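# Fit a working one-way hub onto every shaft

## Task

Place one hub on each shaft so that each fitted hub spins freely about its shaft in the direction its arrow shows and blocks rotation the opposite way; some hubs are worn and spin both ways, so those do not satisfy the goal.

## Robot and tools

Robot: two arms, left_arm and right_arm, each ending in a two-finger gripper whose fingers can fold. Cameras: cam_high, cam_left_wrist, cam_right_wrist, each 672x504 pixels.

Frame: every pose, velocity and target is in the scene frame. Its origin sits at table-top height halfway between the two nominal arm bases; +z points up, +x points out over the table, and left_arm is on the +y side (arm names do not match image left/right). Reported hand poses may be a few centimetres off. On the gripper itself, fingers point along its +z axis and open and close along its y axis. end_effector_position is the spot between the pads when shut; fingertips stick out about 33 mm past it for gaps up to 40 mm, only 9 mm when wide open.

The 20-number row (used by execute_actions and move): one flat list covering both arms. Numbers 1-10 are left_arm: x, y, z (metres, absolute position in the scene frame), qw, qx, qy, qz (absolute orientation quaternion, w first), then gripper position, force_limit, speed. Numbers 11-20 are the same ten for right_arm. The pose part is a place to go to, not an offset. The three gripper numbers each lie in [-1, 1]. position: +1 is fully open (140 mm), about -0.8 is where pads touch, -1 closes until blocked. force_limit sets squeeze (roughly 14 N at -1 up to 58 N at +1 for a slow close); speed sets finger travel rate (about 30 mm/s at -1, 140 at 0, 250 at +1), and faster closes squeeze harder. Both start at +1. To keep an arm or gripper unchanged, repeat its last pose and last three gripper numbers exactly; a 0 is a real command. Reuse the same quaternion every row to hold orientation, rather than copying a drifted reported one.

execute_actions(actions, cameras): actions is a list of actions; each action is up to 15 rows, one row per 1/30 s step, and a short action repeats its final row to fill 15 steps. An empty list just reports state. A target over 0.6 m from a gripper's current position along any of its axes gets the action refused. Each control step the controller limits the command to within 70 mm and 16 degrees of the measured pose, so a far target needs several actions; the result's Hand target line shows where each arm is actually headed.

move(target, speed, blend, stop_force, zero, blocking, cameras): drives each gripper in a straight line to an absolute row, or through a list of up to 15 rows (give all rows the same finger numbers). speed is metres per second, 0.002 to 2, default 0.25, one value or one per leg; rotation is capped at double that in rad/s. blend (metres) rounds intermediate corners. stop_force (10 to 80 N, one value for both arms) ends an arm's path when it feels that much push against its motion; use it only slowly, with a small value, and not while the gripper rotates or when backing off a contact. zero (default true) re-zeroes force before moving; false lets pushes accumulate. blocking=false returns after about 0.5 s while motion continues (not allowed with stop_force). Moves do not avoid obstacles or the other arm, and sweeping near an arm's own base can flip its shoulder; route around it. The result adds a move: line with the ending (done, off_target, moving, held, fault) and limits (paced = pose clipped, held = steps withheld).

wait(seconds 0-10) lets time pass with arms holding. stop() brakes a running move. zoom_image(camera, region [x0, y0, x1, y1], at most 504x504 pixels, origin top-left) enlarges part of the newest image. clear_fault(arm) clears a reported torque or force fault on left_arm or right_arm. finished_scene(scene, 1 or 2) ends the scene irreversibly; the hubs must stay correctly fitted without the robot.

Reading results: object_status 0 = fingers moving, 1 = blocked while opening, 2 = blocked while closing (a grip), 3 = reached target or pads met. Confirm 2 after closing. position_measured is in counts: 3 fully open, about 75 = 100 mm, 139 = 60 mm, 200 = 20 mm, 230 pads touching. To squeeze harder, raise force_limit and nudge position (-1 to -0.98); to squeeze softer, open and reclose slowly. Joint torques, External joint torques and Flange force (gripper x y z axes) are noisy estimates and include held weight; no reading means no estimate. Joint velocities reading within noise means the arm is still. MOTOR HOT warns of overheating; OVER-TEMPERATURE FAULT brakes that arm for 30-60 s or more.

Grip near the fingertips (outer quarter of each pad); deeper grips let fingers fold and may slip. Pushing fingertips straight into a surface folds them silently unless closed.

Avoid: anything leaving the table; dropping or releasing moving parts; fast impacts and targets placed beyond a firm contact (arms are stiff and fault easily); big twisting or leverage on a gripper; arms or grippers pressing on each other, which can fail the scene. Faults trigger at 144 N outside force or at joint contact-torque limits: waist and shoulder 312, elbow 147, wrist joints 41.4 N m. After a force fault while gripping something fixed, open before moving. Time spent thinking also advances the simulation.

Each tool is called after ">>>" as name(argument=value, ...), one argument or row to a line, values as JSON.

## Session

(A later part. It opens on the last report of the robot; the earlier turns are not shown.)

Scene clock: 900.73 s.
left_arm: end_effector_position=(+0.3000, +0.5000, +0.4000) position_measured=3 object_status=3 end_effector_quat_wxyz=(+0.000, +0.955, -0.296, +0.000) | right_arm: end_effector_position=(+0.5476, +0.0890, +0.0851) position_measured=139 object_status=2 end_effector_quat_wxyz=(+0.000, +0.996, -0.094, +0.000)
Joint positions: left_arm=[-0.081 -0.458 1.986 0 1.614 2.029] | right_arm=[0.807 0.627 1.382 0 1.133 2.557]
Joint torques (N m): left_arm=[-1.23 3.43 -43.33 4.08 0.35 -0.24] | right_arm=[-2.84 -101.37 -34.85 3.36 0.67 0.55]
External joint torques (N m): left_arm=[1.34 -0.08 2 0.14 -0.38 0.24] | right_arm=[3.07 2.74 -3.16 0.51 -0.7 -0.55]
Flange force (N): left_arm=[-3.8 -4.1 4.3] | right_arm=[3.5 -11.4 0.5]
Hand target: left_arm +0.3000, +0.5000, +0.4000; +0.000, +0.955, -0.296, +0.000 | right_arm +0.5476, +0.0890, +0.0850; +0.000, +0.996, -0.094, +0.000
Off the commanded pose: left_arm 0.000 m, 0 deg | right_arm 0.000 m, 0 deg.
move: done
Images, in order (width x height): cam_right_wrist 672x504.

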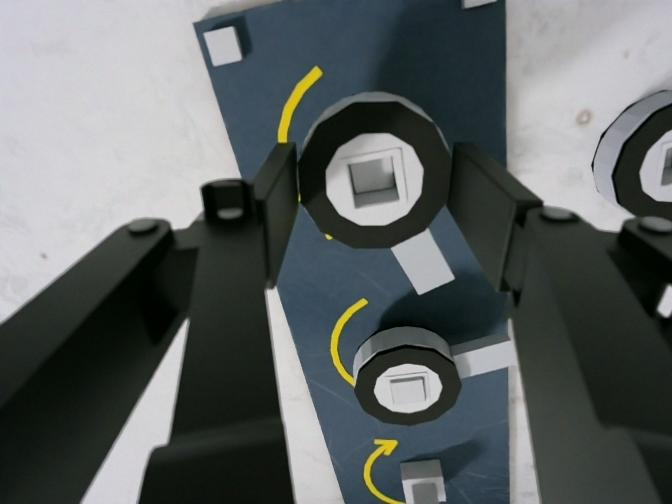

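>>> move(
  target=[0.30,0.50,0.40,0.0,0.955,-0.296,0.0,1,1,1,0.5476,0.0890,0.060,0,0.99556,-0.09411,0,-1,-0.01,-1],
  speed=0.015,
  stop_force=12,
  cameras=["cam_right_wrist"],
)

>>> zoom_image(
  camera="cam_right_wrist",
  region=[250, 50, 500, 300],
)

Scene clock: 908.50 s.
left_arm: end_effector_position=(+0.3000, +0.5000, +0.4000) position_measured=3 object_status=3 end_effector_quat_wxyz=(+0.000, +0.955, -0.296, +0.000) | right_arm: end_effector_position=(+0.5476, +0.0890, +0.0687) position_measured=139 object_status=2 end_effector_quat_wxyz=(+0.000, +0.996, -0.094, +0.000)
Joint positions: left_arm=[-0.081 -0.458 1.986 0 1.614 2.029] | right_arm=[0.807 0.639 1.394 0 1.109 2.557]
Joint torques (N m): left_arm=[-1.27 3.47 -43.47 4.11 0.34 -0.21] | right_arm=[-0.43 -87.38 -25.22 4.01 0.83 0.53]
External joint torques (N m): left_arm=[1.34 -0.14 2.06 0.12 -0.38 0.21] | right_arm=[1.04 -11.69 -12.28 -0.18 -0.87 -0.53]
Flange force (N): left_arm=[-3.9 -3.9 4.4] | right_arm=[6.4 -11.6 -16.2]
Hand target: left_arm +0.3000, +0.5000, +0.4000; +0.000, +0.955, -0.296, +0.000 | right_arm +0.5476, +0.0890, +0.0687; +0.000, +0.996, -0.094, +0.000
Off the commanded pose: left_arm 0.000 m, 0 deg | right_arm 0.009 m, 0 deg.
move: contact (right_arm)
Images, in order (width x height): cam_right_wrist 672x504.

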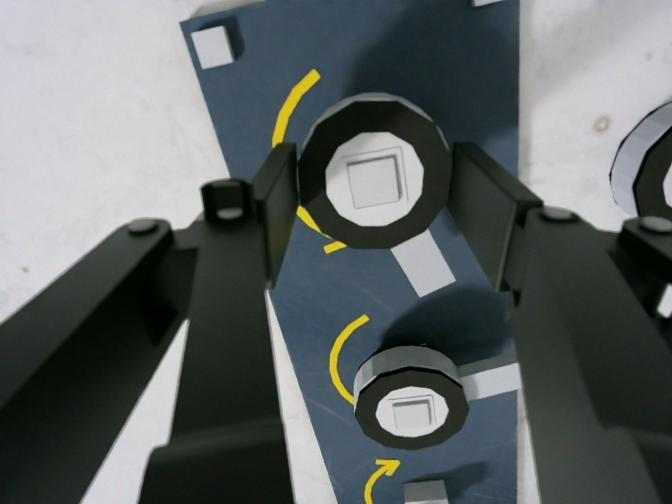

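Scaled by 2.016 from the camera's 672x504 image, which has a finer 960x720 frame.

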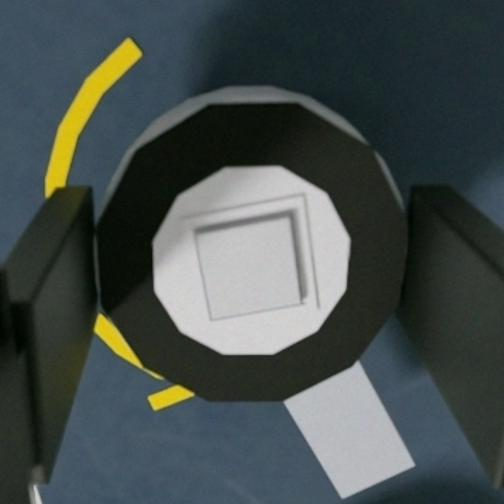

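>>> move(
  target=[
    [0.30,0.50,0.40,0.0,0.955,-0.296,0.0,1,1,1,0.5476,0.0890,0.0692,0,0.99556,-0.09411,0,-1,-0.01,-1],
    [0.30,0.50,0.40,0.0,0.955,-0.296,0.0,1,1,1,0.5475,0.0891,0.0692,0,0.99985,-0.01745,0,-1,-0.01,-1],
  ],
  speed=[0.02,0.04],
  cameras=["cam_right_wrist"],
)

>>> zoom_image(
  camera="cam_right_wrist",
  region=[250, 50, 500, 300],
)

Scene clock: 924.63 s.
left_arm: end_effector_position=(+0.3000, +0.5000, +0.4000) position_measured=3 object_status=3 end_effector_quat_wxyz=(+0.000, +0.955, -0.296, +0.000) | right_arm: end_effector_position=(+0.5475, +0.0891, +0.0692) position_measured=139 object_status=2 end_effector_quat_wxyz=(+0.000, +1.000, -0.017, +0.000)
Joint positions: left_arm=[-0.081 -0.458 1.986 0 1.614 2.029] | right_arm=[0.807 0.638 1.394 0 1.11 2.404]
Joint torques (N m): left_arm=[-1.09 3.72 -43.3 4.15 0.32 -0.26] | right_arm=[1.37 -106.11 -31.82 4.61 3.74 0.22]
External joint torques (N m): left_arm=[1.24 -0.57 1.95 0.08 -0.35 0.26] | right_arm=[-0.98 7.12 -5.69 -0.78 -3.77 -0.22]
Flange force (N): left_arm=[-4.4 -3.4 4.2] | right_arm=[14.4 -15.1 6.5]
Hand target: left_arm +0.3000, +0.5000, +0.4000; +0.000, +0.955, -0.296, +0.000 | right_arm +0.5475, +0.0891, +0.0692; +0.000, +1.000, -0.017, +0.000
Off the commanded pose: left_arm 0.000 m, 0 deg | right_arm 0.000 m, 0 deg.
move: done
Images, in order (width x height): cam_right_wrist 672x504.

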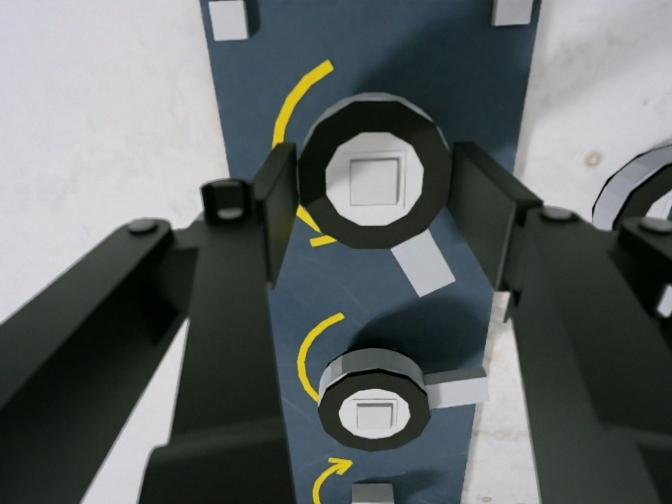

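Scaled by 2.016 from the camera's 672x504 image, which has a finer 960x720 frame.

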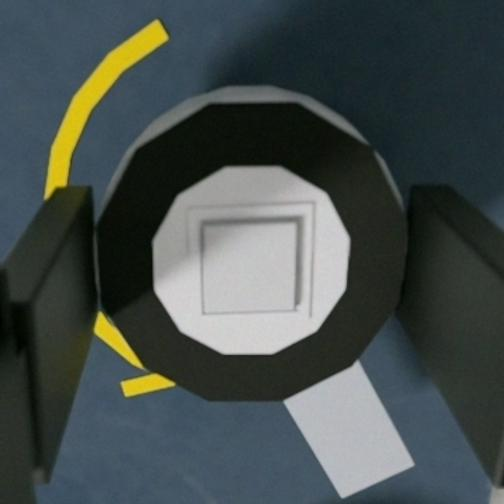

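>>> move(
  target=[0.30,0.50,0.40,0.0,0.955,-0.296,0.0,1,1,1,0.5476,0.0890,0.0692,0,0.99556,-0.09411,0,-1,-0.01,-1],
  speed=0.04,
  cameras=["cam_right_wrist"],
)

>>> zoom_image(
  camera="cam_right_wrist",
  region=[250, 50, 500, 300],
)

Scene clock: 932.90 s.
left_arm: end_effector_position=(+0.3000, +0.5000, +0.4000) position_measured=3 object_status=3 end_effector_quat_wxyz=(+0.000, +0.955, -0.296, +0.000) | right_arm: end_effector_position=(+0.5476, +0.0890, +0.0692) position_measured=139 object_status=2 end_effector_quat_wxyz=(+0.000, +0.996, -0.094, +0.000)
Joint positions: left_arm=[-0.081 -0.458 1.986 0 1.614 2.029] | right_arm=[0.807 0.638 1.394 0 1.11 2.557]
Joint torques (N m): left_arm=[-1.23 4.44 -43.1 4.1 0.27 -0.29] | right_arm=[0.86 -104.7 -32.04 4.47 3.06 0.83]
External joint torques (N m): left_arm=[1.3 -0.79 1.77 0.13 -0.31 0.29] | right_arm=[-0.24 5.63 -5.5 -0.64 -3.09 -0.83]
Flange force (N): left_arm=[-4.8 -3.5 3.8] | right_arm=[10.8 -15.5 4.6]
Hand target: left_arm +0.3000, +0.5000, +0.4000; +0.000, +0.955, -0.296, +0.000 | right_arm +0.5476, +0.0890, +0.0692; +0.000, +0.996, -0.094, +0.000
Off the commanded pose: left_arm 0.000 m, 0 deg | right_arm 0.000 m, 0 deg.
move: done
Images, in order (width x height): cam_right_wrist 672x504.

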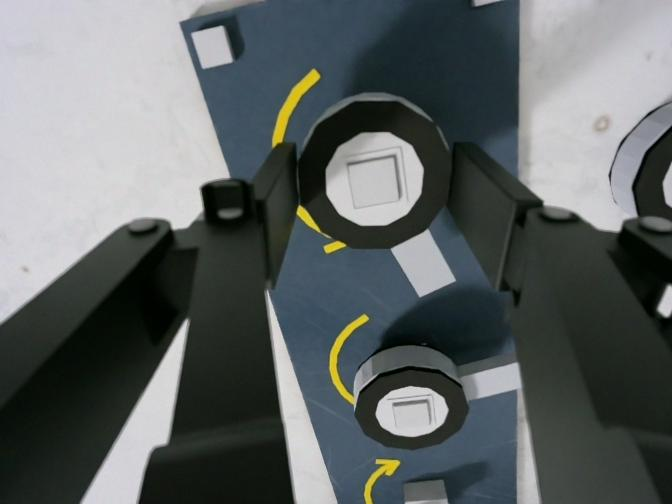

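Scaled by 2.016 from the camera's 672x504 image, which has a finer 960x720 frame.

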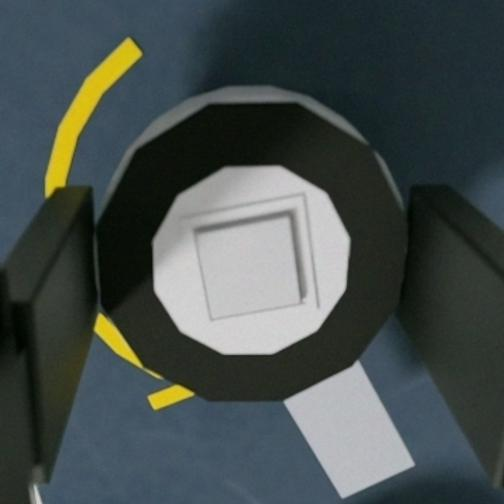

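>>> move(
  target=[0.30,0.50,0.40,0.0,0.955,-0.296,0.0,1,1,1,0.5476,0.0890,0.0692,0,0.98163,-0.19081,0,-1,-0.01,-1],
  speed=0.04,
  cameras=["cam_right_wrist"],
)

>>> zoom_image(
  camera="cam_right_wrist",
  region=[250, 50, 500, 300],
)

Scene clock: 943.63 s.
left_arm: end_effector_position=(+0.3000, +0.5000, +0.4000) position_measured=3 object_status=3 end_effector_quat_wxyz=(+0.000, +0.955, -0.296, +0.000) | right_arm: end_effector_position=(+0.5476, +0.0890, +0.0692) position_measured=139 object_status=2 end_effector_quat_wxyz=(+0.000, +0.982, -0.191, +0.000)
Joint positions: left_arm=[-0.081 -0.458 1.986 0 1.614 2.029] | right_arm=[0.807 0.638 1.394 0 1.11 2.753]
Joint torques (N m): left_arm=[-1.57 3.58 -43.41 4.16 0.22 -0.3] | right_arm=[2.18 -104.21 -33.66 4.89 1.88 0.65]
External joint torques (N m): left_arm=[1.65 0.08 2.09 0.07 -0.26 0.3] | right_arm=[-1.86 5.19 -3.87 -1.07 -1.9 -0.65]
Flange force (N): left_arm=[-4.3 -5.3 4.3] | right_arm=[8.0 -13.4 3.7]
Hand target: left_arm +0.3000, +0.5000, +0.4000; +0.000, +0.955, -0.296, +0.000 | right_arm +0.5476, +0.0890, +0.0692; +0.000, +0.982, -0.191, +0.000
Off the commanded pose: left_arm 0.000 m, 0 deg | right_arm 0.000 m, 0 deg.
move: done
Images, in order (width x height): cam_right_wrist 672x504.

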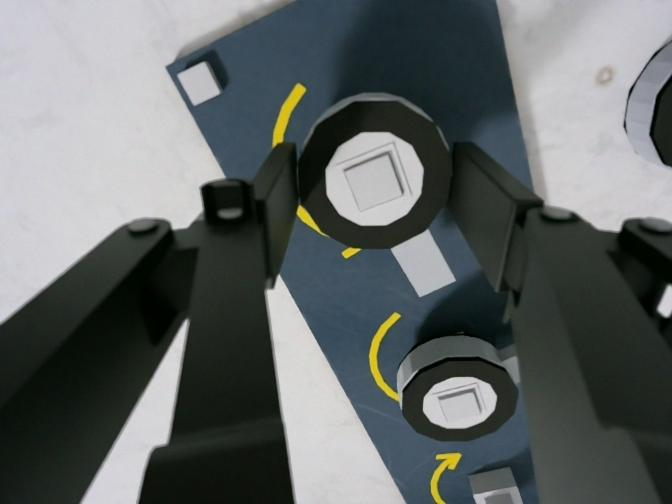

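Scaled by 2.016 from the camera's 672x504 image, which has a finer 960x720 frame.

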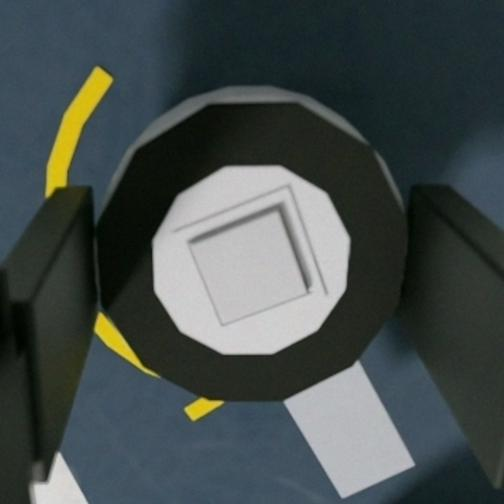

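>>> move(
  target=[
    [0.30,0.50,0.40,0.0,0.955,-0.296,0.0,1,1,1,0.5476,0.0890,0.13,0,0.98163,-0.19081,0,-1,-0.01,-1],
    [0.30,0.50,0.40,0.0,0.955,-0.296,0.0,1,1,1,0.53,0.215,0.13,0,0.98163,-0.19081,0,-1,-0.01,-1],
    [0.30,0.50,0.40,0.0,0.955,-0.296,0.0,1,1,1,0.53,0.215,0.056,0,0.98163,-0.19081,0,-1,-0.01,-1],
  ],
  speed=[0.08,0.2,0.12],
  cameras=["cam_right_wrist"],
)

>>> move(
  target=[0.30,0.50,0.40,0.0,0.955,-0.296,0.0,1,1,1,0.53,0.215,0.0455,0,0.98163,-0.19081,0,-1,-0.01,-1],
  speed=0.015,
  stop_force=10,
  cameras=[],
)

>>> move(
  target=[
    [0.30,0.50,0.40,0.0,0.955,-0.296,0.0,1,1,1,0.53,0.215,0.0475,0,0.98163,-0.19081,0,0.2,-0.8,-0.6],
    [0.30,0.50,0.40,0.0,0.955,-0.296,0.0,1,1,1,0.53,0.215,0.13,0,0.98163,-0.19081,0,0.2,-0.8,-0.6],
    [0.30,0.50,0.40,0.0,0.955,-0.296,0.0,1,1,1,0.476,-0.174,0.13,0,0.98163,-0.19081,0,0.2,-0.8,-0.6],
    [0.30,0.50,0.40,0.0,0.955,-0.296,0.0,1,1,1,0.476,-0.174,0.095,0,0.98163,-0.19081,0,0.2,-0.8,-0.6],
  ],
  speed=[0.02,0.1,0.3,0.1],
  cameras=["cam_right_wrist"],
)

Scene clock: 961.33 s.
left_arm: end_effector_position=(+0.3000, +0.5000, +0.4000) position_measured=3 object_status=3 end_effector_quat_wxyz=(+0.000, +0.955, -0.296, +0.000) | right_arm: end_effector_position=(+0.5300, +0.2150, +0.0561) position_measured=139 object_status=2 end_effector_quat_wxyz=(+0.000, +0.982, -0.191, +0.000)
Joint positions: left_arm=[-0.081 -0.458 1.986 0 1.614 2.029] | right_arm=[0.913 0.781 1.164 0 1.197 2.858]
Joint torques (N m): left_arm=[-1.46 3.38 -43.52 4.06 0.35 -0.24] | right_arm=[-2.74 -117.12 -38.85 3.44 -0.23 0.48]
External joint torques (N m): left_arm=[1.62 -0.09 2.16 0.17 -0.38 0.24] | right_arm=[3.42 5.26 -0.2 0.54 0.21 -0.48]
Flange force (N): left_arm=[-4.4 -4.9 4.6] | right_arm=[-0.6 -10.1 2.9]
Hand target: left_arm +0.3000, +0.5000, +0.4000; +0.000, +0.955, -0.296, +0.000 | right_arm +0.5300, +0.2150, +0.0560; +0.000, +0.982, -0.191, +0.000
Off the commanded pose: left_arm 0.000 m, 0 deg | right_arm 0.000 m, 0 deg.
move: done
Images, in order (width x height): cam_right_wrist 672x504.

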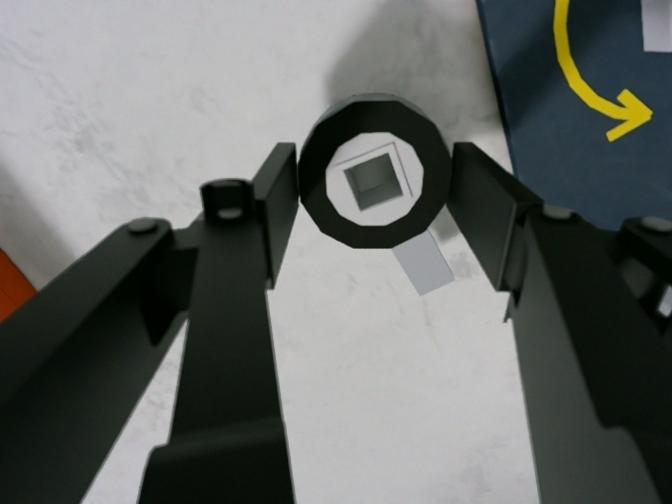

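Scene clock: 962.57 s.
left_arm: end_effector_position=(+0.3000, +0.5000, +0.4000) position_measured=3 object_status=3 end_effector_quat_wxyz=(+0.000, +0.955, -0.296, +0.000) | right_arm: end_effector_position=(+0.5301, +0.2151, +0.0471) position_measured=139 object_status=2 end_effector_quat_wxyz=(+0.000, +0.982, -0.191, +0.000)
Joint positions: left_arm=[-0.081 -0.458 1.986 0 1.614 2.029] | right_arm=[0.913 0.787 1.17 0 1.184 2.858]
Joint torques (N m): left_arm=[-1.97 3.9 -43.39 4.12 0.27 -0.33] | right_arm=[-2.84 -99.66 -30.09 3.4 -1.53 0.48]
External joint torques (N m): left_arm=[2.04 -0.38 2.01 0.11 -0.31 0.33] | right_arm=[3.25 -12.4 -8.78 0.56 1.51 -0.48]
Flange force (N): left_arm=[-5.5 -6.3 4.2] | right_arm=[-0.7 -8.9 -16.5]
Hand target: left_arm +0.3000, +0.5000, +0.4000; +0.000, +0.955, -0.296, +0.000 | right_arm +0.5301, +0.2151, +0.0471; +0.000, +0.982, -0.191, +0.000
Off the commanded pose: left_arm 0.000 m, 0 deg | right_arm 0.002 m, 0 deg.
move: contact (right_arm)
No camera images: "cameras" was empty.

Scene clock: 966.30 s.
left_arm: end_effector_position=(+0.3000, +0.5000, +0.4000) position_measured=3 object_status=3 end_effector_quat_wxyz=(+0.000, +0.955, -0.296, +0.000) | right_arm: end_effector_position=(+0.4760, -0.1740, +0.0951) position_measured=104 object_status=3 end_effector_quat_wxyz=(+0.000, +0.982, -0.191, +0.000)
Joint positions: left_arm=[-0.081 -0.458 1.986 0 1.614 2.029] | right_arm=[0.599 0.293 1.884 0 0.965 2.545]
Joint torques (N m): left_arm=[-1.39 3.9 -43.09 4.06 0.27 -0.26] | right_arm=[-3.27 -67.34 -31.96 2.9 0.06 0.5]
External joint torques (N m): left_arm=[1.45 -0.28 1.72 0.17 -0.31 0.26] | right_arm=[3.47 2.94 -2.48 0.61 -0.08 -0.5]
Flange force (N): left_arm=[-4.1 -4.4 3.7] | right_arm=[0.7 -10.2 0.9]
Hand target: left_arm +0.3000, +0.5000, +0.4000; +0.000, +0.955, -0.296, +0.000 | right_arm +0.4760, -0.1740, +0.0950; +0.000, +0.982, -0.191, +0.000
Off the commanded pose: left_arm 0.000 m, 0 deg | right_arm 0.000 m, 0 deg.
move: done
Images, in order (width x height): cam_right_wrist 672x504.

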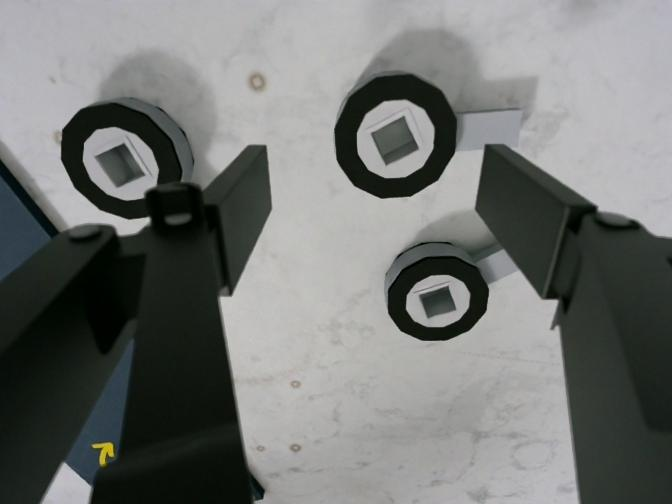

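>>> move(
  target=[0.30,0.50,0.40,0.0,0.955,-0.296,0.0,1,1,1,0.476,-0.1867,0.095,0,0.93969,0.34202,0,0.2,-0.8,-0.6],
  speed=0.25,
  cameras=["cam_right_wrist"],
)

>>> zoom_image(
  camera="cam_right_wrist",
  region=[250, 50, 500, 300],
)

Scene clock: 986.83 s.
left_arm: end_effector_position=(+0.3000, +0.5000, +0.4000) position_measured=3 object_status=3 end_effector_quat_wxyz=(+0.000, +0.955, -0.296, +0.000) | right_arm: end_effector_position=(+0.4760, -0.1867, +0.0950) position_measured=104 object_status=3 end_effector_quat_wxyz=(+0.000, +0.940, +0.342, +0.000)
Joint positions: left_arm=[-0.081 -0.458 1.986 0 1.614 2.029] | right_arm=[0.583 0.282 1.899 0 0.96 1.446]
Joint torques (N m): left_arm=[-1.34 3.55 -43.61 4.04 0.32 -0.18] | right_arm=[-2.45 -65.43 -31.86 2.43 -0.41 0.62]
External joint torques (N m): left_arm=[1.44 -0.07 2.19 0.19 -0.36 0.18] | right_arm=[2.69 2.24 -2.5 1.11 0.36 -0.63]
Flange force (N): left_arm=[-4.0 -4.2 4.6] | right_arm=[8.5 -2.7 -0.6]
Hand target: left_arm +0.3000, +0.5000, +0.4000; +0.000, +0.955, -0.296, +0.000 | right_arm +0.4760, -0.1867, +0.0950; +0.000, +0.940, +0.342, +0.000
Off the commanded pose: left_arm 0.000 m, 0 deg | right_arm 0.000 m, 0 deg.
move: done
Images, in order (width x height): cam_right_wrist 672x504.

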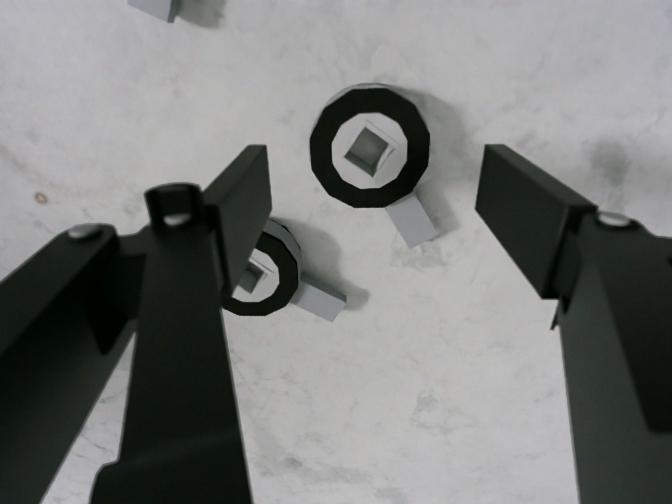

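Scaled by 2.016 from the camera's 672x504 image, which has a finer 960x720 frame.

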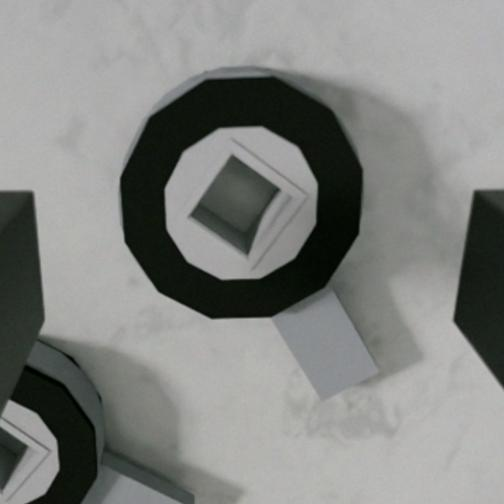

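>>> move(
  target=[
    [0.30,0.50,0.40,0.0,0.955,-0.296,0.0,1,1,1,0.4757,-0.1868,0.06,0,0.93358,0.35837,0,0.2,-0.8,-0.6],
    [0.30,0.50,0.40,0.0,0.955,-0.296,0.0,1,1,1,0.4757,-0.1868,0.0475,0,0.93358,0.35837,0,0.2,-0.8,-0.6],
    [0.30,0.50,0.40,0.0,0.955,-0.296,0.0,1,1,1,0.4757,-0.1868,0.0475,0,0.93358,0.35837,0,-1,-0.01,-1],
  ],
  speed=[0.1,0.03,0.03],
  cameras=[],
)

>>> wait(
  seconds=0.7,
  cameras=["cam_right_wrist"],
)

>>> zoom_image(
  camera="cam_right_wrist",
  region=[250, 50, 500, 300],
)

Scene clock: 1007.37 s.
left_arm: end_effector_position=(+0.3000, +0.5000, +0.4000) position_measured=3 object_status=3 end_effector_quat_wxyz=(+0.000, +0.955, -0.296, +0.000) | right_arm: end_effector_position=(+0.4757, -0.1868, +0.0475) position_measured=139 object_status=0 end_effector_quat_wxyz=(+0.000, +0.934, +0.358, +0.000)
Joint positions: left_arm=[-0.081 -0.458 1.986 0 1.614 2.029] | right_arm=[0.583 0.331 1.936 0 0.874 1.411]
Joint torques (N m): left_arm=[-1.58 3.39 -43.54 4.12 0.35 -0.31] | right_arm=[-3.34 -63.07 -27.05 2.65 -1.17 0.49]
External joint torques (N m): left_arm=[1.68 0 2.16 0.11 -0.39 0.31] | right_arm=[3.47 -2.62 -5.08 0.66 1.11 -0.49]
Flange force (N): left_arm=[-4.4 -5.4 4.6] | right_arm=[7.8 -3.9 -8.5]
Hand target: left_arm +0.3000, +0.5000, +0.4000; +0.000, +0.955, -0.296, +0.000 | right_arm +0.4757, -0.1868, +0.0475; +0.000, +0.934, +0.358, +0.000
Off the commanded pose: left_arm 0.000 m, 0 deg | right_arm 0.000 m, 0 deg.
move: done
No camera images: "cameras" was empty.

Scene clock: 1008.07 s.
left_arm: end_effector_position=(+0.3000, +0.5000, +0.4000) position_measured=3 object_status=3 end_effector_quat_wxyz=(+0.000, +0.955, -0.296, +0.000) | right_arm: end_effector_position=(+0.4757, -0.1868, +0.0475) position_measured=139 object_status=2 end_effector_quat_wxyz=(+0.000, +0.934, +0.358, +0.000)
Joint positions: left_arm=[-0.081 -0.458 1.986 0 1.614 2.029] | right_arm=[0.583 0.331 1.936 0 0.874 1.411]
Joint torques (N m): left_arm=[-1.19 3.76 -43.28 4.12 0.23 -0.31] | right_arm=[-3.13 -62.78 -27.4 2.66 -1.14 0.52]
External joint torques (N m): left_arm=[1.34 -0.64 1.79 0.12 -0.27 0.31] | right_arm=[3.4 -3.03 -4.72 0.65 1.09 -0.52]
Flange force (N): left_arm=[-4.7 -3.8 3.8] | right_arm=[6.6 -3.9 -8.6]
Hand target: left_arm +0.3000, +0.5000, +0.4000; +0.000, +0.955, -0.296, +0.000 | right_arm +0.4757, -0.1868, +0.0475; +0.000, +0.934, +0.358, +0.000
Tool commands: left_gripper/position=+1.0 left_gripper/force_limit=+1.0 left_gripper/speed=+1.0 right_gripper/position=-1.0 right_gripper/force_limit=-0.01 right_gripper/speed=-1.0
Off the commanded pose: left_arm 0.000 m, 0 deg | right_arm 0.000 m, 0 deg.
wait: 0.70 s; at rest by 0.17 s
Images, in order (width x height): cam_right_wrist 672x504.

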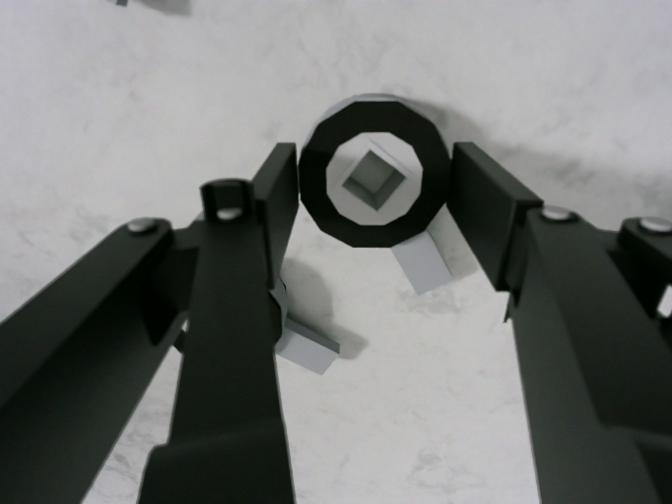

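Scaled by 2.016 from the camera's 672x504 image, which has a finer 960x720 frame.

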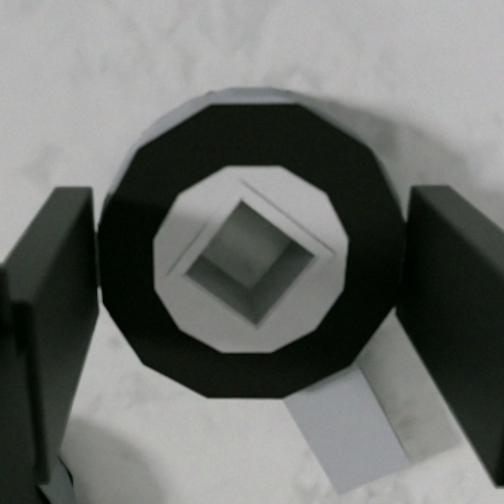

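>>> move(
  target=[
    [0.30,0.50,0.40,0.0,0.955,-0.296,0.0,1,1,1,0.4757,-0.1868,0.13,0,0.93358,0.35837,0,-1,-0.01,-1],
    [0.30,0.50,0.40,0.0,0.955,-0.296,0.0,1,1,1,0.5474,0.0894,0.13,0,0.94552,0.32557,0,-1,-0.01,-1],
    [0.30,0.50,0.40,0.0,0.955,-0.296,0.0,1,1,1,0.5474,0.0894,0.085,0,0.94552,0.32557,0,-1,-0.01,-1],
  ],
  speed=[0.05,0.15,0.08],
  cameras=["cam_right_wrist"],
)

>>> zoom_image(
  camera="cam_right_wrist",
  region=[250, 50, 500, 300],
)

Scene clock: 1032.83 s.
left_arm: end_effector_position=(+0.3000, +0.5000, +0.4000) position_measured=3 object_status=3 end_effector_quat_wxyz=(+0.000, +0.955, -0.296, +0.000) | right_arm: end_effector_position=(+0.5474, +0.0894, +0.0851) position_measured=139 object_status=2 end_effector_quat_wxyz=(+0.000, +0.946, +0.326, +0.000)
Joint positions: left_arm=[-0.081 -0.458 1.986 0 1.614 2.029] | right_arm=[0.808 0.627 1.381 0 1.133 1.706]
Joint torques (N m): left_arm=[-1.48 3.46 -43.15 4.08 0.29 -0.34] | right_arm=[0.62 -96.05 -30.18 4.38 1.12 0.45]
External joint torques (N m): left_arm=[1.55 -0.05 1.74 0.15 -0.33 0.34] | right_arm=[-0.2 -2.72 -7.86 -0.48 -1.17 -0.45]
Flange force (N): left_arm=[-4.1 -5.2 3.8] | right_arm=[14.7 -1.8 -6.3]
Hand target: left_arm +0.3000, +0.5000, +0.4000; +0.000, +0.955, -0.296, +0.000 | right_arm +0.5474, +0.0894, +0.0850; +0.000, +0.946, +0.326, +0.000
Off the commanded pose: left_arm 0.000 m, 0 deg | right_arm 0.000 m, 0 deg.
move: done
Images, in order (width x height): cam_right_wrist 672x504.

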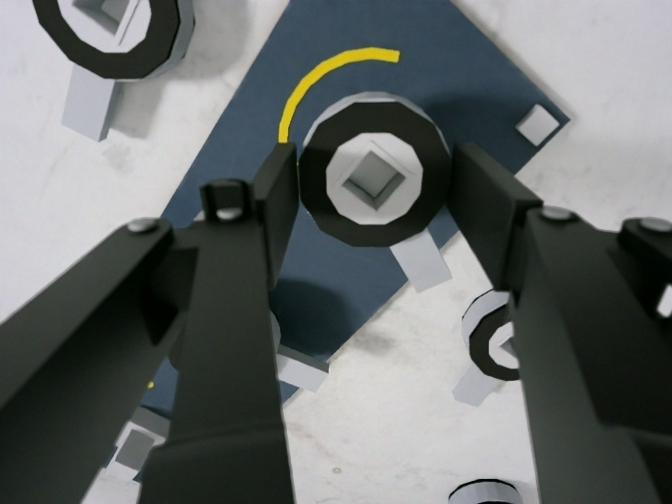

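Scaled by 2.016 from the camera's 672x504 image, which has a finer 960x720 frame.

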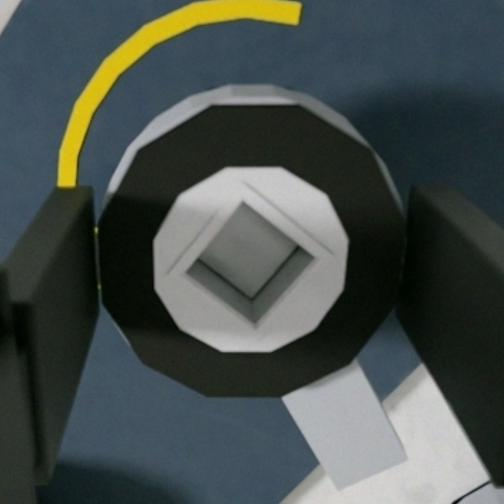

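>>> move(
  target=[
    [0.30,0.50,0.40,0.0,0.955,-0.296,0.0,1,1,1,0.5476,0.0895,0.0845,0,0.94552,0.32557,0,-1,-0.01,-1],
    [0.30,0.50,0.40,0.0,0.955,-0.296,0.0,1,1,1,0.5476,0.0895,0.060,0,0.94552,0.32557,0,-1,-0.01,-1],
  ],
  speed=0.015,
  stop_force=15,
  cameras=["cam_right_wrist"],
)

>>> zoom_image(
  camera="cam_right_wrist",
  region=[250, 50, 500, 300],
)

Scene clock: 1044.20 s.
left_arm: end_effector_position=(+0.3000, +0.5000, +0.4000) position_measured=3 object_status=3 end_effector_quat_wxyz=(+0.000, +0.955, -0.296, +0.000) | right_arm: end_effector_position=(+0.5476, +0.0895, +0.0649) position_measured=139 object_status=2 end_effector_quat_wxyz=(+0.000, +0.946, +0.326, +0.000)
Joint positions: left_arm=[-0.081 -0.458 1.986 0 1.614 2.029] | right_arm=[0.808 0.642 1.396 0 1.104 1.706]
Joint torques (N m): left_arm=[-2.08 3.07 -43.3 4.07 0.32 -0.31] | right_arm=[-0.69 -85.91 -25.82 4.17 -0.35 0.49]
External joint torques (N m): left_arm=[2.11 0.62 1.97 0.15 -0.36 0.31] | right_arm=[0.61 -13.43 -11.67 -0.33 0.3 -0.49]
Flange force (N): left_arm=[-4.1 -7.4 4.2] | right_arm=[10.3 -1.9 -18.7]
Hand target: left_arm +0.3000, +0.5000, +0.4000; +0.000, +0.955, -0.296, +0.000 | right_arm +0.5476, +0.0895, +0.0650; +0.000, +0.946, +0.326, +0.000
Off the commanded pose: left_arm 0.000 m, 0 deg | right_arm 0.005 m, 0 deg.
move: contact (right_arm); path passed 1 of 2 targets
Images, in order (width x height): cam_right_wrist 672x504.

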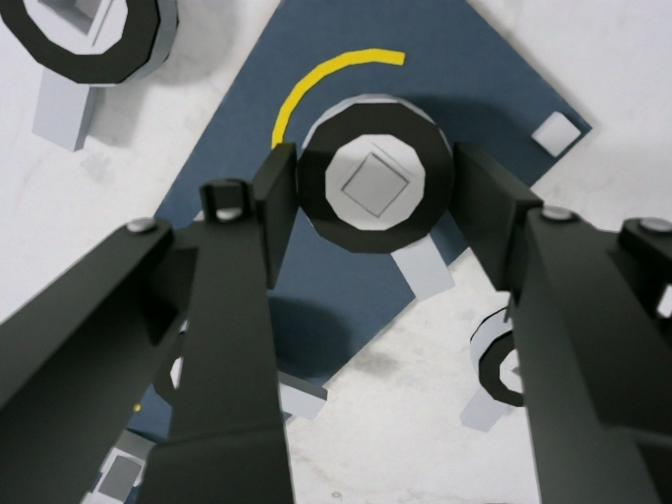

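Scaled by 2.016 from the camera's 672x504 image, which has a finer 960x720 frame.

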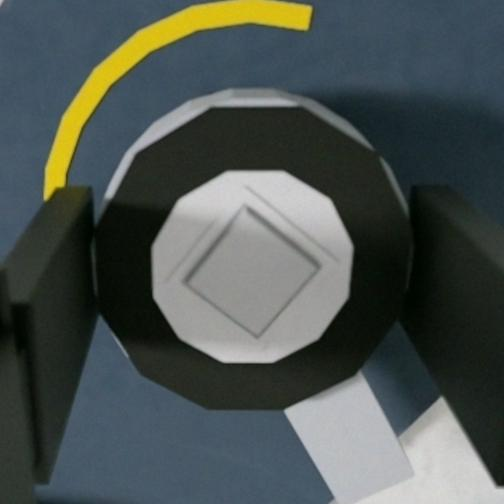

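>>> move(
  target=[
    [0.30,0.50,0.40,0.0,0.955,-0.296,0.0,1,1,1,0.5476,0.0895,0.0655,0,0.94552,0.32557,0,0.0,-0.8,-0.6],
    [0.30,0.50,0.40,0.0,0.955,-0.296,0.0,1,1,1,0.547,0.0891,0.0685,0,0.94552,0.32557,0,0.0,-0.8,-0.6],
    [0.30,0.50,0.40,0.0,0.955,-0.296,0.0,1,1,1,0.547,0.0891,0.0685,0,0.94552,0.32557,0,-1,-0.01,-1],
  ],
  speed=[0.02,0.03,0.03],
  cameras=[],
)

>>> wait(
  seconds=0.8,
  cameras=["cam_right_wrist"],
)

>>> zoom_image(
  camera="cam_right_wrist",
  region=[250, 50, 500, 300],
)

Scene clock: 1061.77 s.
left_arm: end_effector_position=(+0.3000, +0.5000, +0.4000) position_measured=3 object_status=3 end_effector_quat_wxyz=(+0.000, +0.955, -0.296, +0.000) | right_arm: end_effector_position=(+0.5470, +0.0891, +0.0685) position_measured=139 object_status=0 end_effector_quat_wxyz=(+0.000, +0.946, +0.326, +0.000)
Joint positions: left_arm=[-0.081 -0.458 1.986 0 1.614 2.029] | right_arm=[0.808 0.638 1.395 0 1.108 1.706]
Joint torques (N m): left_arm=[-1.25 4 -43.04 4.05 0.26 -0.26] | right_arm=[-1.64 -98.17 -33.46 3.66 -0.59 0.55]
External joint torques (N m): left_arm=[1.33 -0.5 1.66 0.18 -0.3 0.26] | right_arm=[2.19 -1.03 -4.09 0.19 0.54 -0.55]
Flange force (N): left_arm=[-4.3 -3.8 3.6] | right_arm=[9.1 -3.5 -4.5]
Hand target: left_arm +0.3000, +0.5000, +0.4000; +0.000, +0.955, -0.296, +0.000 | right_arm +0.5470, +0.0891, +0.0685; +0.000, +0.946, +0.326, +0.000
Off the commanded pose: left_arm 0.000 m, 0 deg | right_arm 0.000 m, 0 deg.
move: done
No camera images: "cameras" was empty.

Scene clock: 1062.57 s.
left_arm: end_effector_position=(+0.3000, +0.5000, +0.4000) position_measured=3 object_status=3 end_effector_quat_wxyz=(+0.000, +0.955, -0.296, +0.000) | right_arm: end_effector_position=(+0.5470, +0.0891, +0.0685) position_measured=139 object_status=2 end_effector_quat_wxyz=(+0.000, +0.946, +0.326, +0.000)
Joint positions: left_arm=[-0.081 -0.458 1.986 0 1.614 2.029] | right_arm=[0.808 0.638 1.395 0 1.108 1.706]
Joint torques (N m): left_arm=[-1.52 3.93 -43.46 4.11 0.25 -0.3] | right_arm=[-1.38 -97.76 -33.5 3.75 -0.38 0.5]
External joint torques (N m): left_arm=[1.57 -0.49 2.06 0.11 -0.29 0.3] | right_arm=[2.01 -1.32 -4 0.09 0.33 -0.5]
Flange force (N): left_arm=[-5.0 -4.6 4.3] | right_arm=[8.3 -3.2 -4.4]
Hand target: left_arm +0.3000, +0.5000, +0.4000; +0.000, +0.955, -0.296, +0.000 | right_arm +0.5470, +0.0891, +0.0685; +0.000, +0.946, +0.326, +0.000
Tool commands: left_gripper/position=+1.0 left_gripper/force_limit=+1.0 left_gripper/speed=+1.0 right_gripper/position=-1.0 right_gripper/force_limit=-0.01 right_gripper/speed=-1.0
Off the commanded pose: left_arm 0.000 m, 0 deg | right_arm 0.000 m, 0 deg.
wait: 0.80 s; at rest by 0.17 s
Images, in order (width x height): cam_right_wrist 672x504.

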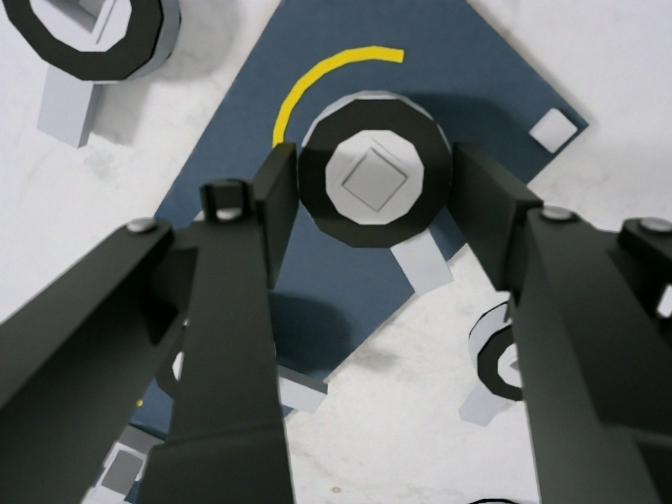

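Scaled by 2.016 from the camera's 672x504 image, which has a finer 960x720 frame.

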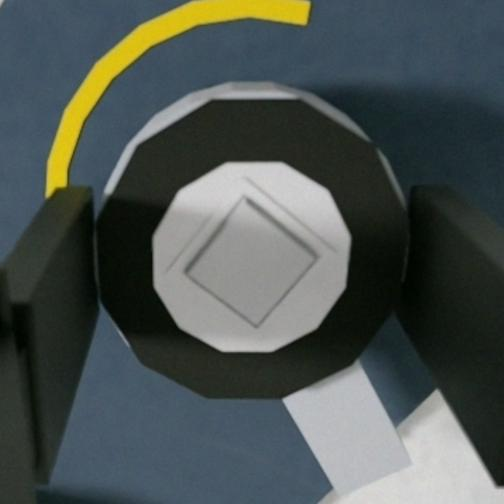

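>>> move(
  target=[0.30,0.50,0.40,0.0,0.955,-0.296,0.0,1,1,1,0.547,0.0891,0.0687,0,0.91355,0.40674,0,-1,-0.01,-1],
  speed=0.04,
  cameras=["cam_right_wrist"],
)

>>> zoom_image(
  camera="cam_right_wrist",
  region=[250, 50, 500, 300],
)

Scene clock: 1071.60 s.
left_arm: end_effector_position=(+0.3000, +0.5000, +0.4000) position_measured=3 object_status=3 end_effector_quat_wxyz=(+0.000, +0.955, -0.296, +0.000) | right_arm: end_effector_position=(+0.5470, +0.0891, +0.0687) position_measured=139 object_status=2 end_effector_quat_wxyz=(+0.000, +0.914, +0.407, +0.000)
Joint positions: left_arm=[-0.081 -0.458 1.986 0 1.614 2.029] | right_arm=[0.808 0.638 1.395 0 1.109 1.532]
Joint torques (N m): left_arm=[-1.36 3.91 -43.1 4.14 0.21 -0.35] | right_arm=[0.9 -104.57 -34.71 4.48 1.19 0.62]
External joint torques (N m): left_arm=[1.46 -0.43 1.7 0.09 -0.25 0.35] | right_arm=[-0.25 5.44 -2.82 -0.61 -1.24 -0.62]
Flange force (N): left_arm=[-4.6 -4.6 3.6] | right_arm=[13.8 1.0 3.7]
Hand target: left_arm +0.3000, +0.5000, +0.4000; +0.000, +0.955, -0.296, +0.000 | right_arm +0.5470, +0.0891, +0.0687; +0.000, +0.914, +0.407, +0.000
Off the commanded pose: left_arm 0.000 m, 0 deg | right_arm 0.000 m, 0 deg.
move: done
Images, in order (width x height): cam_right_wrist 672x504.

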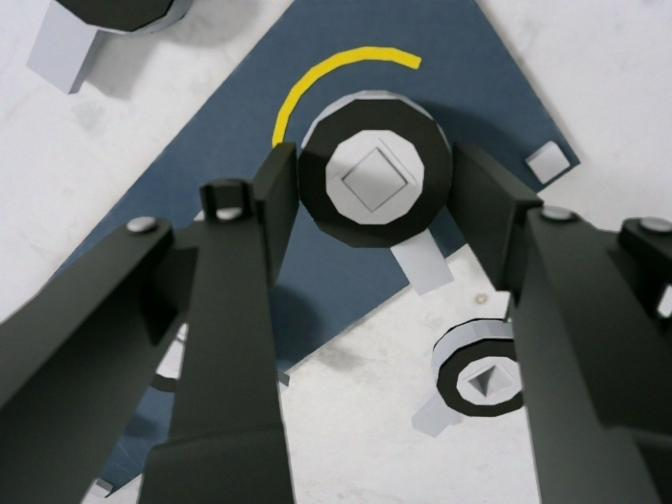

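Scaled by 2.016 from the camera's 672x504 image, which has a finer 960x720 frame.

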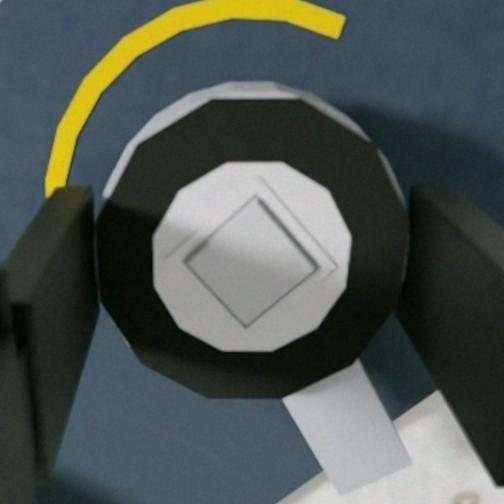

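>>> move(
  target=[0.30,0.50,0.40,0.0,0.955,-0.296,0.0,1,1,1,0.547,0.0891,0.0687,0,0.95372,0.30071,0,-1,-0.01,-1],
  speed=0.04,
  cameras=["cam_right_wrist"],
)

>>> zoom_image(
  camera="cam_right_wrist",
  region=[250, 50, 500, 300],
)

Scene clock: 1081.33 s.
left_arm: end_effector_position=(+0.3000, +0.5000, +0.4000) position_measured=3 object_status=3 end_effector_quat_wxyz=(+0.000, +0.955, -0.296, +0.000) | right_arm: end_effector_position=(+0.5470, +0.0891, +0.0687) position_measured=139 object_status=2 end_effector_quat_wxyz=(+0.000, +0.954, +0.301, +0.000)
Joint positions: left_arm=[-0.081 -0.458 1.986 0 1.614 2.029] | right_arm=[0.808 0.638 1.395 0 1.109 1.758]
Joint torques (N m): left_arm=[-1.35 3.6 -43.25 4.12 0.27 -0.32] | right_arm=[-2.12 -100.62 -34.57 3.86 -0.25 1.02]
External joint torques (N m): left_arm=[1.41 0.05 1.9 0.11 -0.31 0.32] | right_arm=[2.45 1.6 -2.98 -0.01 0.19 -1.02]
Flange force (N): left_arm=[-3.8 -4.7 4.0] | right_arm=[9.6 -3.9 -1.3]
Hand target: left_arm +0.3000, +0.5000, +0.4000; +0.000, +0.955, -0.296, +0.000 | right_arm +0.5470, +0.0891, +0.0687; +0.000, +0.954, +0.301, +0.000
Off the commanded pose: left_arm 0.000 m, 0 deg | right_arm 0.000 m, 0 deg.
move: done
Images, in order (width x height): cam_right_wrist 672x504.

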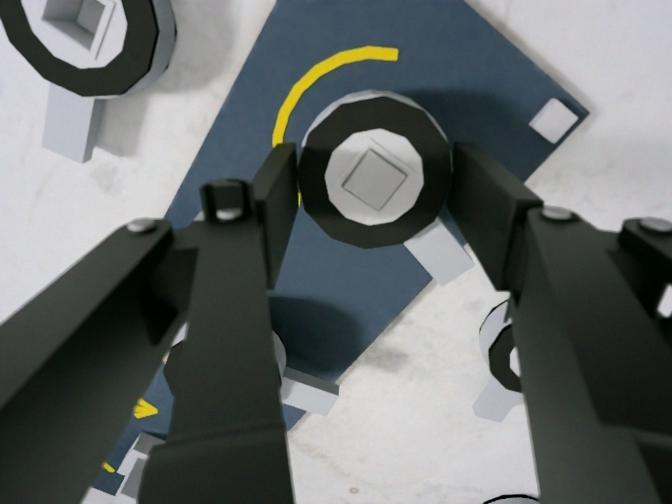

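Scaled by 2.016 from the camera's 672x504 image, which has a finer 960x720 frame.

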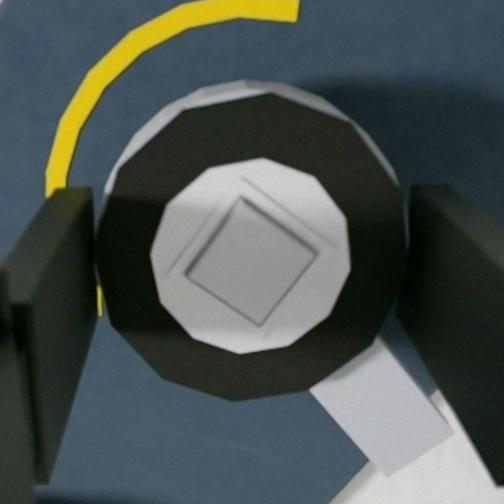

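>>> move(
  target=[
    [0.30,0.50,0.40,0.0,0.955,-0.296,0.0,1,1,1,0.547,0.0891,0.0685,0,0.95372,0.30071,0,0.2,-0.8,-0.6],
    [0.30,0.50,0.40,0.0,0.955,-0.296,0.0,1,1,1,0.547,0.0891,0.0690,0,0.95372,0.30071,0,0.2,-0.8,-0.6],
    [0.30,0.50,0.40,0.0,0.955,-0.296,0.0,1,1,1,0.547,0.0891,0.14,0,0.95372,0.30071,0,0.2,-0.8,-0.6],
    [0.30,0.50,0.40,0.0,0.955,-0.296,0.0,1,1,1,0.414,-0.177,0.12,0,0.81412,0.58070,0,0.2,-0.8,-0.6],
  ],
  speed=[0.02,0.02,0.1,0.3],
  cameras=["cam_right_wrist"],
)

Scene clock: 1111.40 s.
left_arm: end_effector_position=(+0.3000, +0.5000, +0.4000) position_measured=3 object_status=3 end_effector_quat_wxyz=(+0.000, +0.955, -0.296, +0.000) | right_arm: end_effector_position=(+0.4140, -0.1770, +0.1200) position_measured=104 object_status=3 end_effector_quat_wxyz=(+0.000, +0.814, +0.581, +0.000)
Joint positions: left_arm=[-0.081 -0.458 1.986 0 1.614 2.029] | right_arm=[0.654 0.197 1.957 0 0.987 0.976]
Joint torques (N m): left_arm=[-1.95 3.28 -43.3 4.15 0.21 -0.27] | right_arm=[-3.8 -57.34 -32.42 2.83 -0.45 0.47]
External joint torques (N m): left_arm=[2.13 -0.49 1.79 0.09 -0.24 0.27] | right_arm=[4.17 2.15 -2.52 0.79 0.41 -0.47]
Flange force (N): left_arm=[-5.6 -6.3 3.7] | right_arm=[10.3 -1.2 -1.1]
Hand target: left_arm +0.3000, +0.5000, +0.4000; +0.000, +0.955, -0.296, +0.000 | right_arm +0.4140, -0.1770, +0.1200; +0.000, +0.814, +0.581, +0.000
Off the commanded pose: left_arm 0.000 m, 0 deg | right_arm 0.000 m, 0 deg.
move: done
Images, in order (width x height): cam_right_wrist 672x504.

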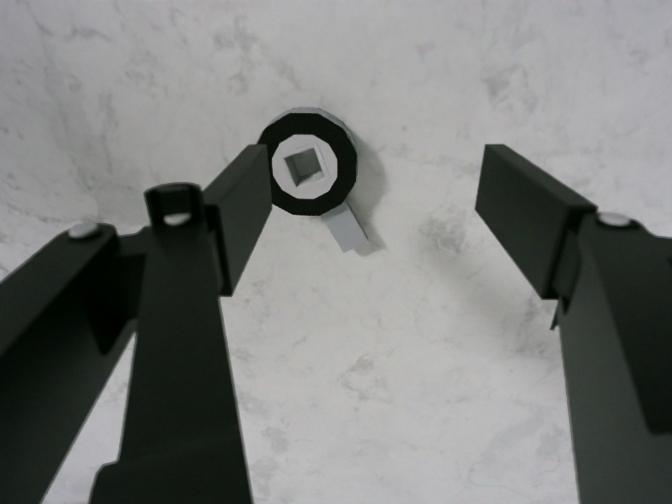

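>>> move(
  target=[0.30,0.50,0.40,0.0,0.955,-0.296,0.0,1,1,1,0.3813,-0.1778,0.095,0,0.81412,0.58070,0,0.2,-0.8,-0.6],
  speed=0.1,
  cameras=["cam_right_wrist"],
)

>>> zoom_image(
  camera="cam_right_wrist",
  region=[250, 50, 500, 300],
)

Scene clock: 1120.87 s.
left_arm: end_effector_position=(+0.3000, +0.5000, +0.4000) position_measured=3 object_status=3 end_effector_quat_wxyz=(+0.000, +0.955, -0.296, +0.000) | right_arm: end_effector_position=(+0.3813, -0.1778, +0.0950) position_measured=104 object_status=3 end_effector_quat_wxyz=(+0.000, +0.814, +0.581, +0.000)
Joint positions: left_arm=[-0.081 -0.458 1.986 0 1.614 2.029] | right_arm=[0.688 0.186 2.026 0 0.93 1.01]
Joint torques (N m): left_arm=[-1.7 3.94 -42.83 4.2 0.29 -0.17] | right_arm=[-1.48 -54.92 -32.55 2.91 -0.31 0.18]
External joint torques (N m): left_arm=[1.73 -0.08 1.5 0.02 -0.33 0.17] | right_arm=[1.7 2.18 -1.05 0.56 0.26 -0.18]
Flange force (N): left_arm=[-4.0 -5.3 3.3] | right_arm=[5.9 0.2 0.9]
Hand target: left_arm +0.3000, +0.5000, +0.4000; +0.000, +0.955, -0.296, +0.000 | right_arm +0.3813, -0.1778, +0.0950; +0.000, +0.814, +0.581, +0.000
Off the commanded pose: left_arm 0.000 m, 0 deg | right_arm 0.000 m, 0 deg.
move: done
Images, in order (width x height): cam_right_wrist 672x504.

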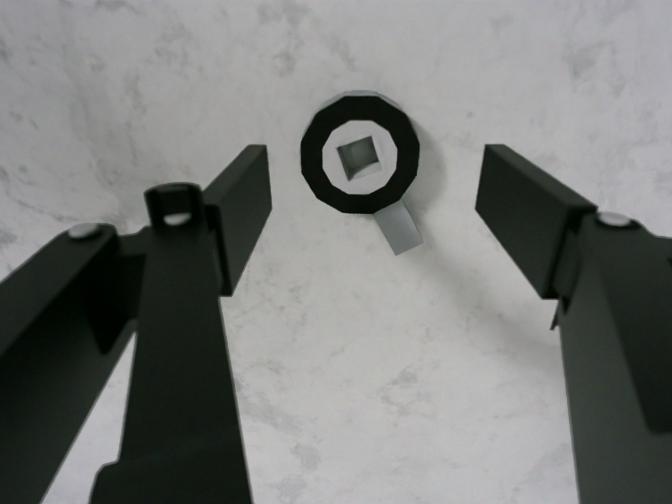

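Scaled by 2.016 from the camera's 672x504 image, which has a finer 960x720 frame.

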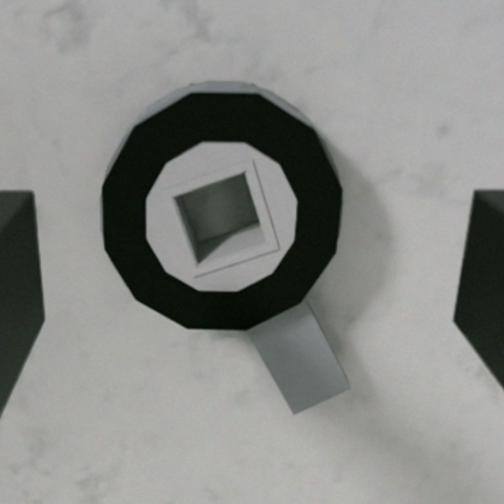

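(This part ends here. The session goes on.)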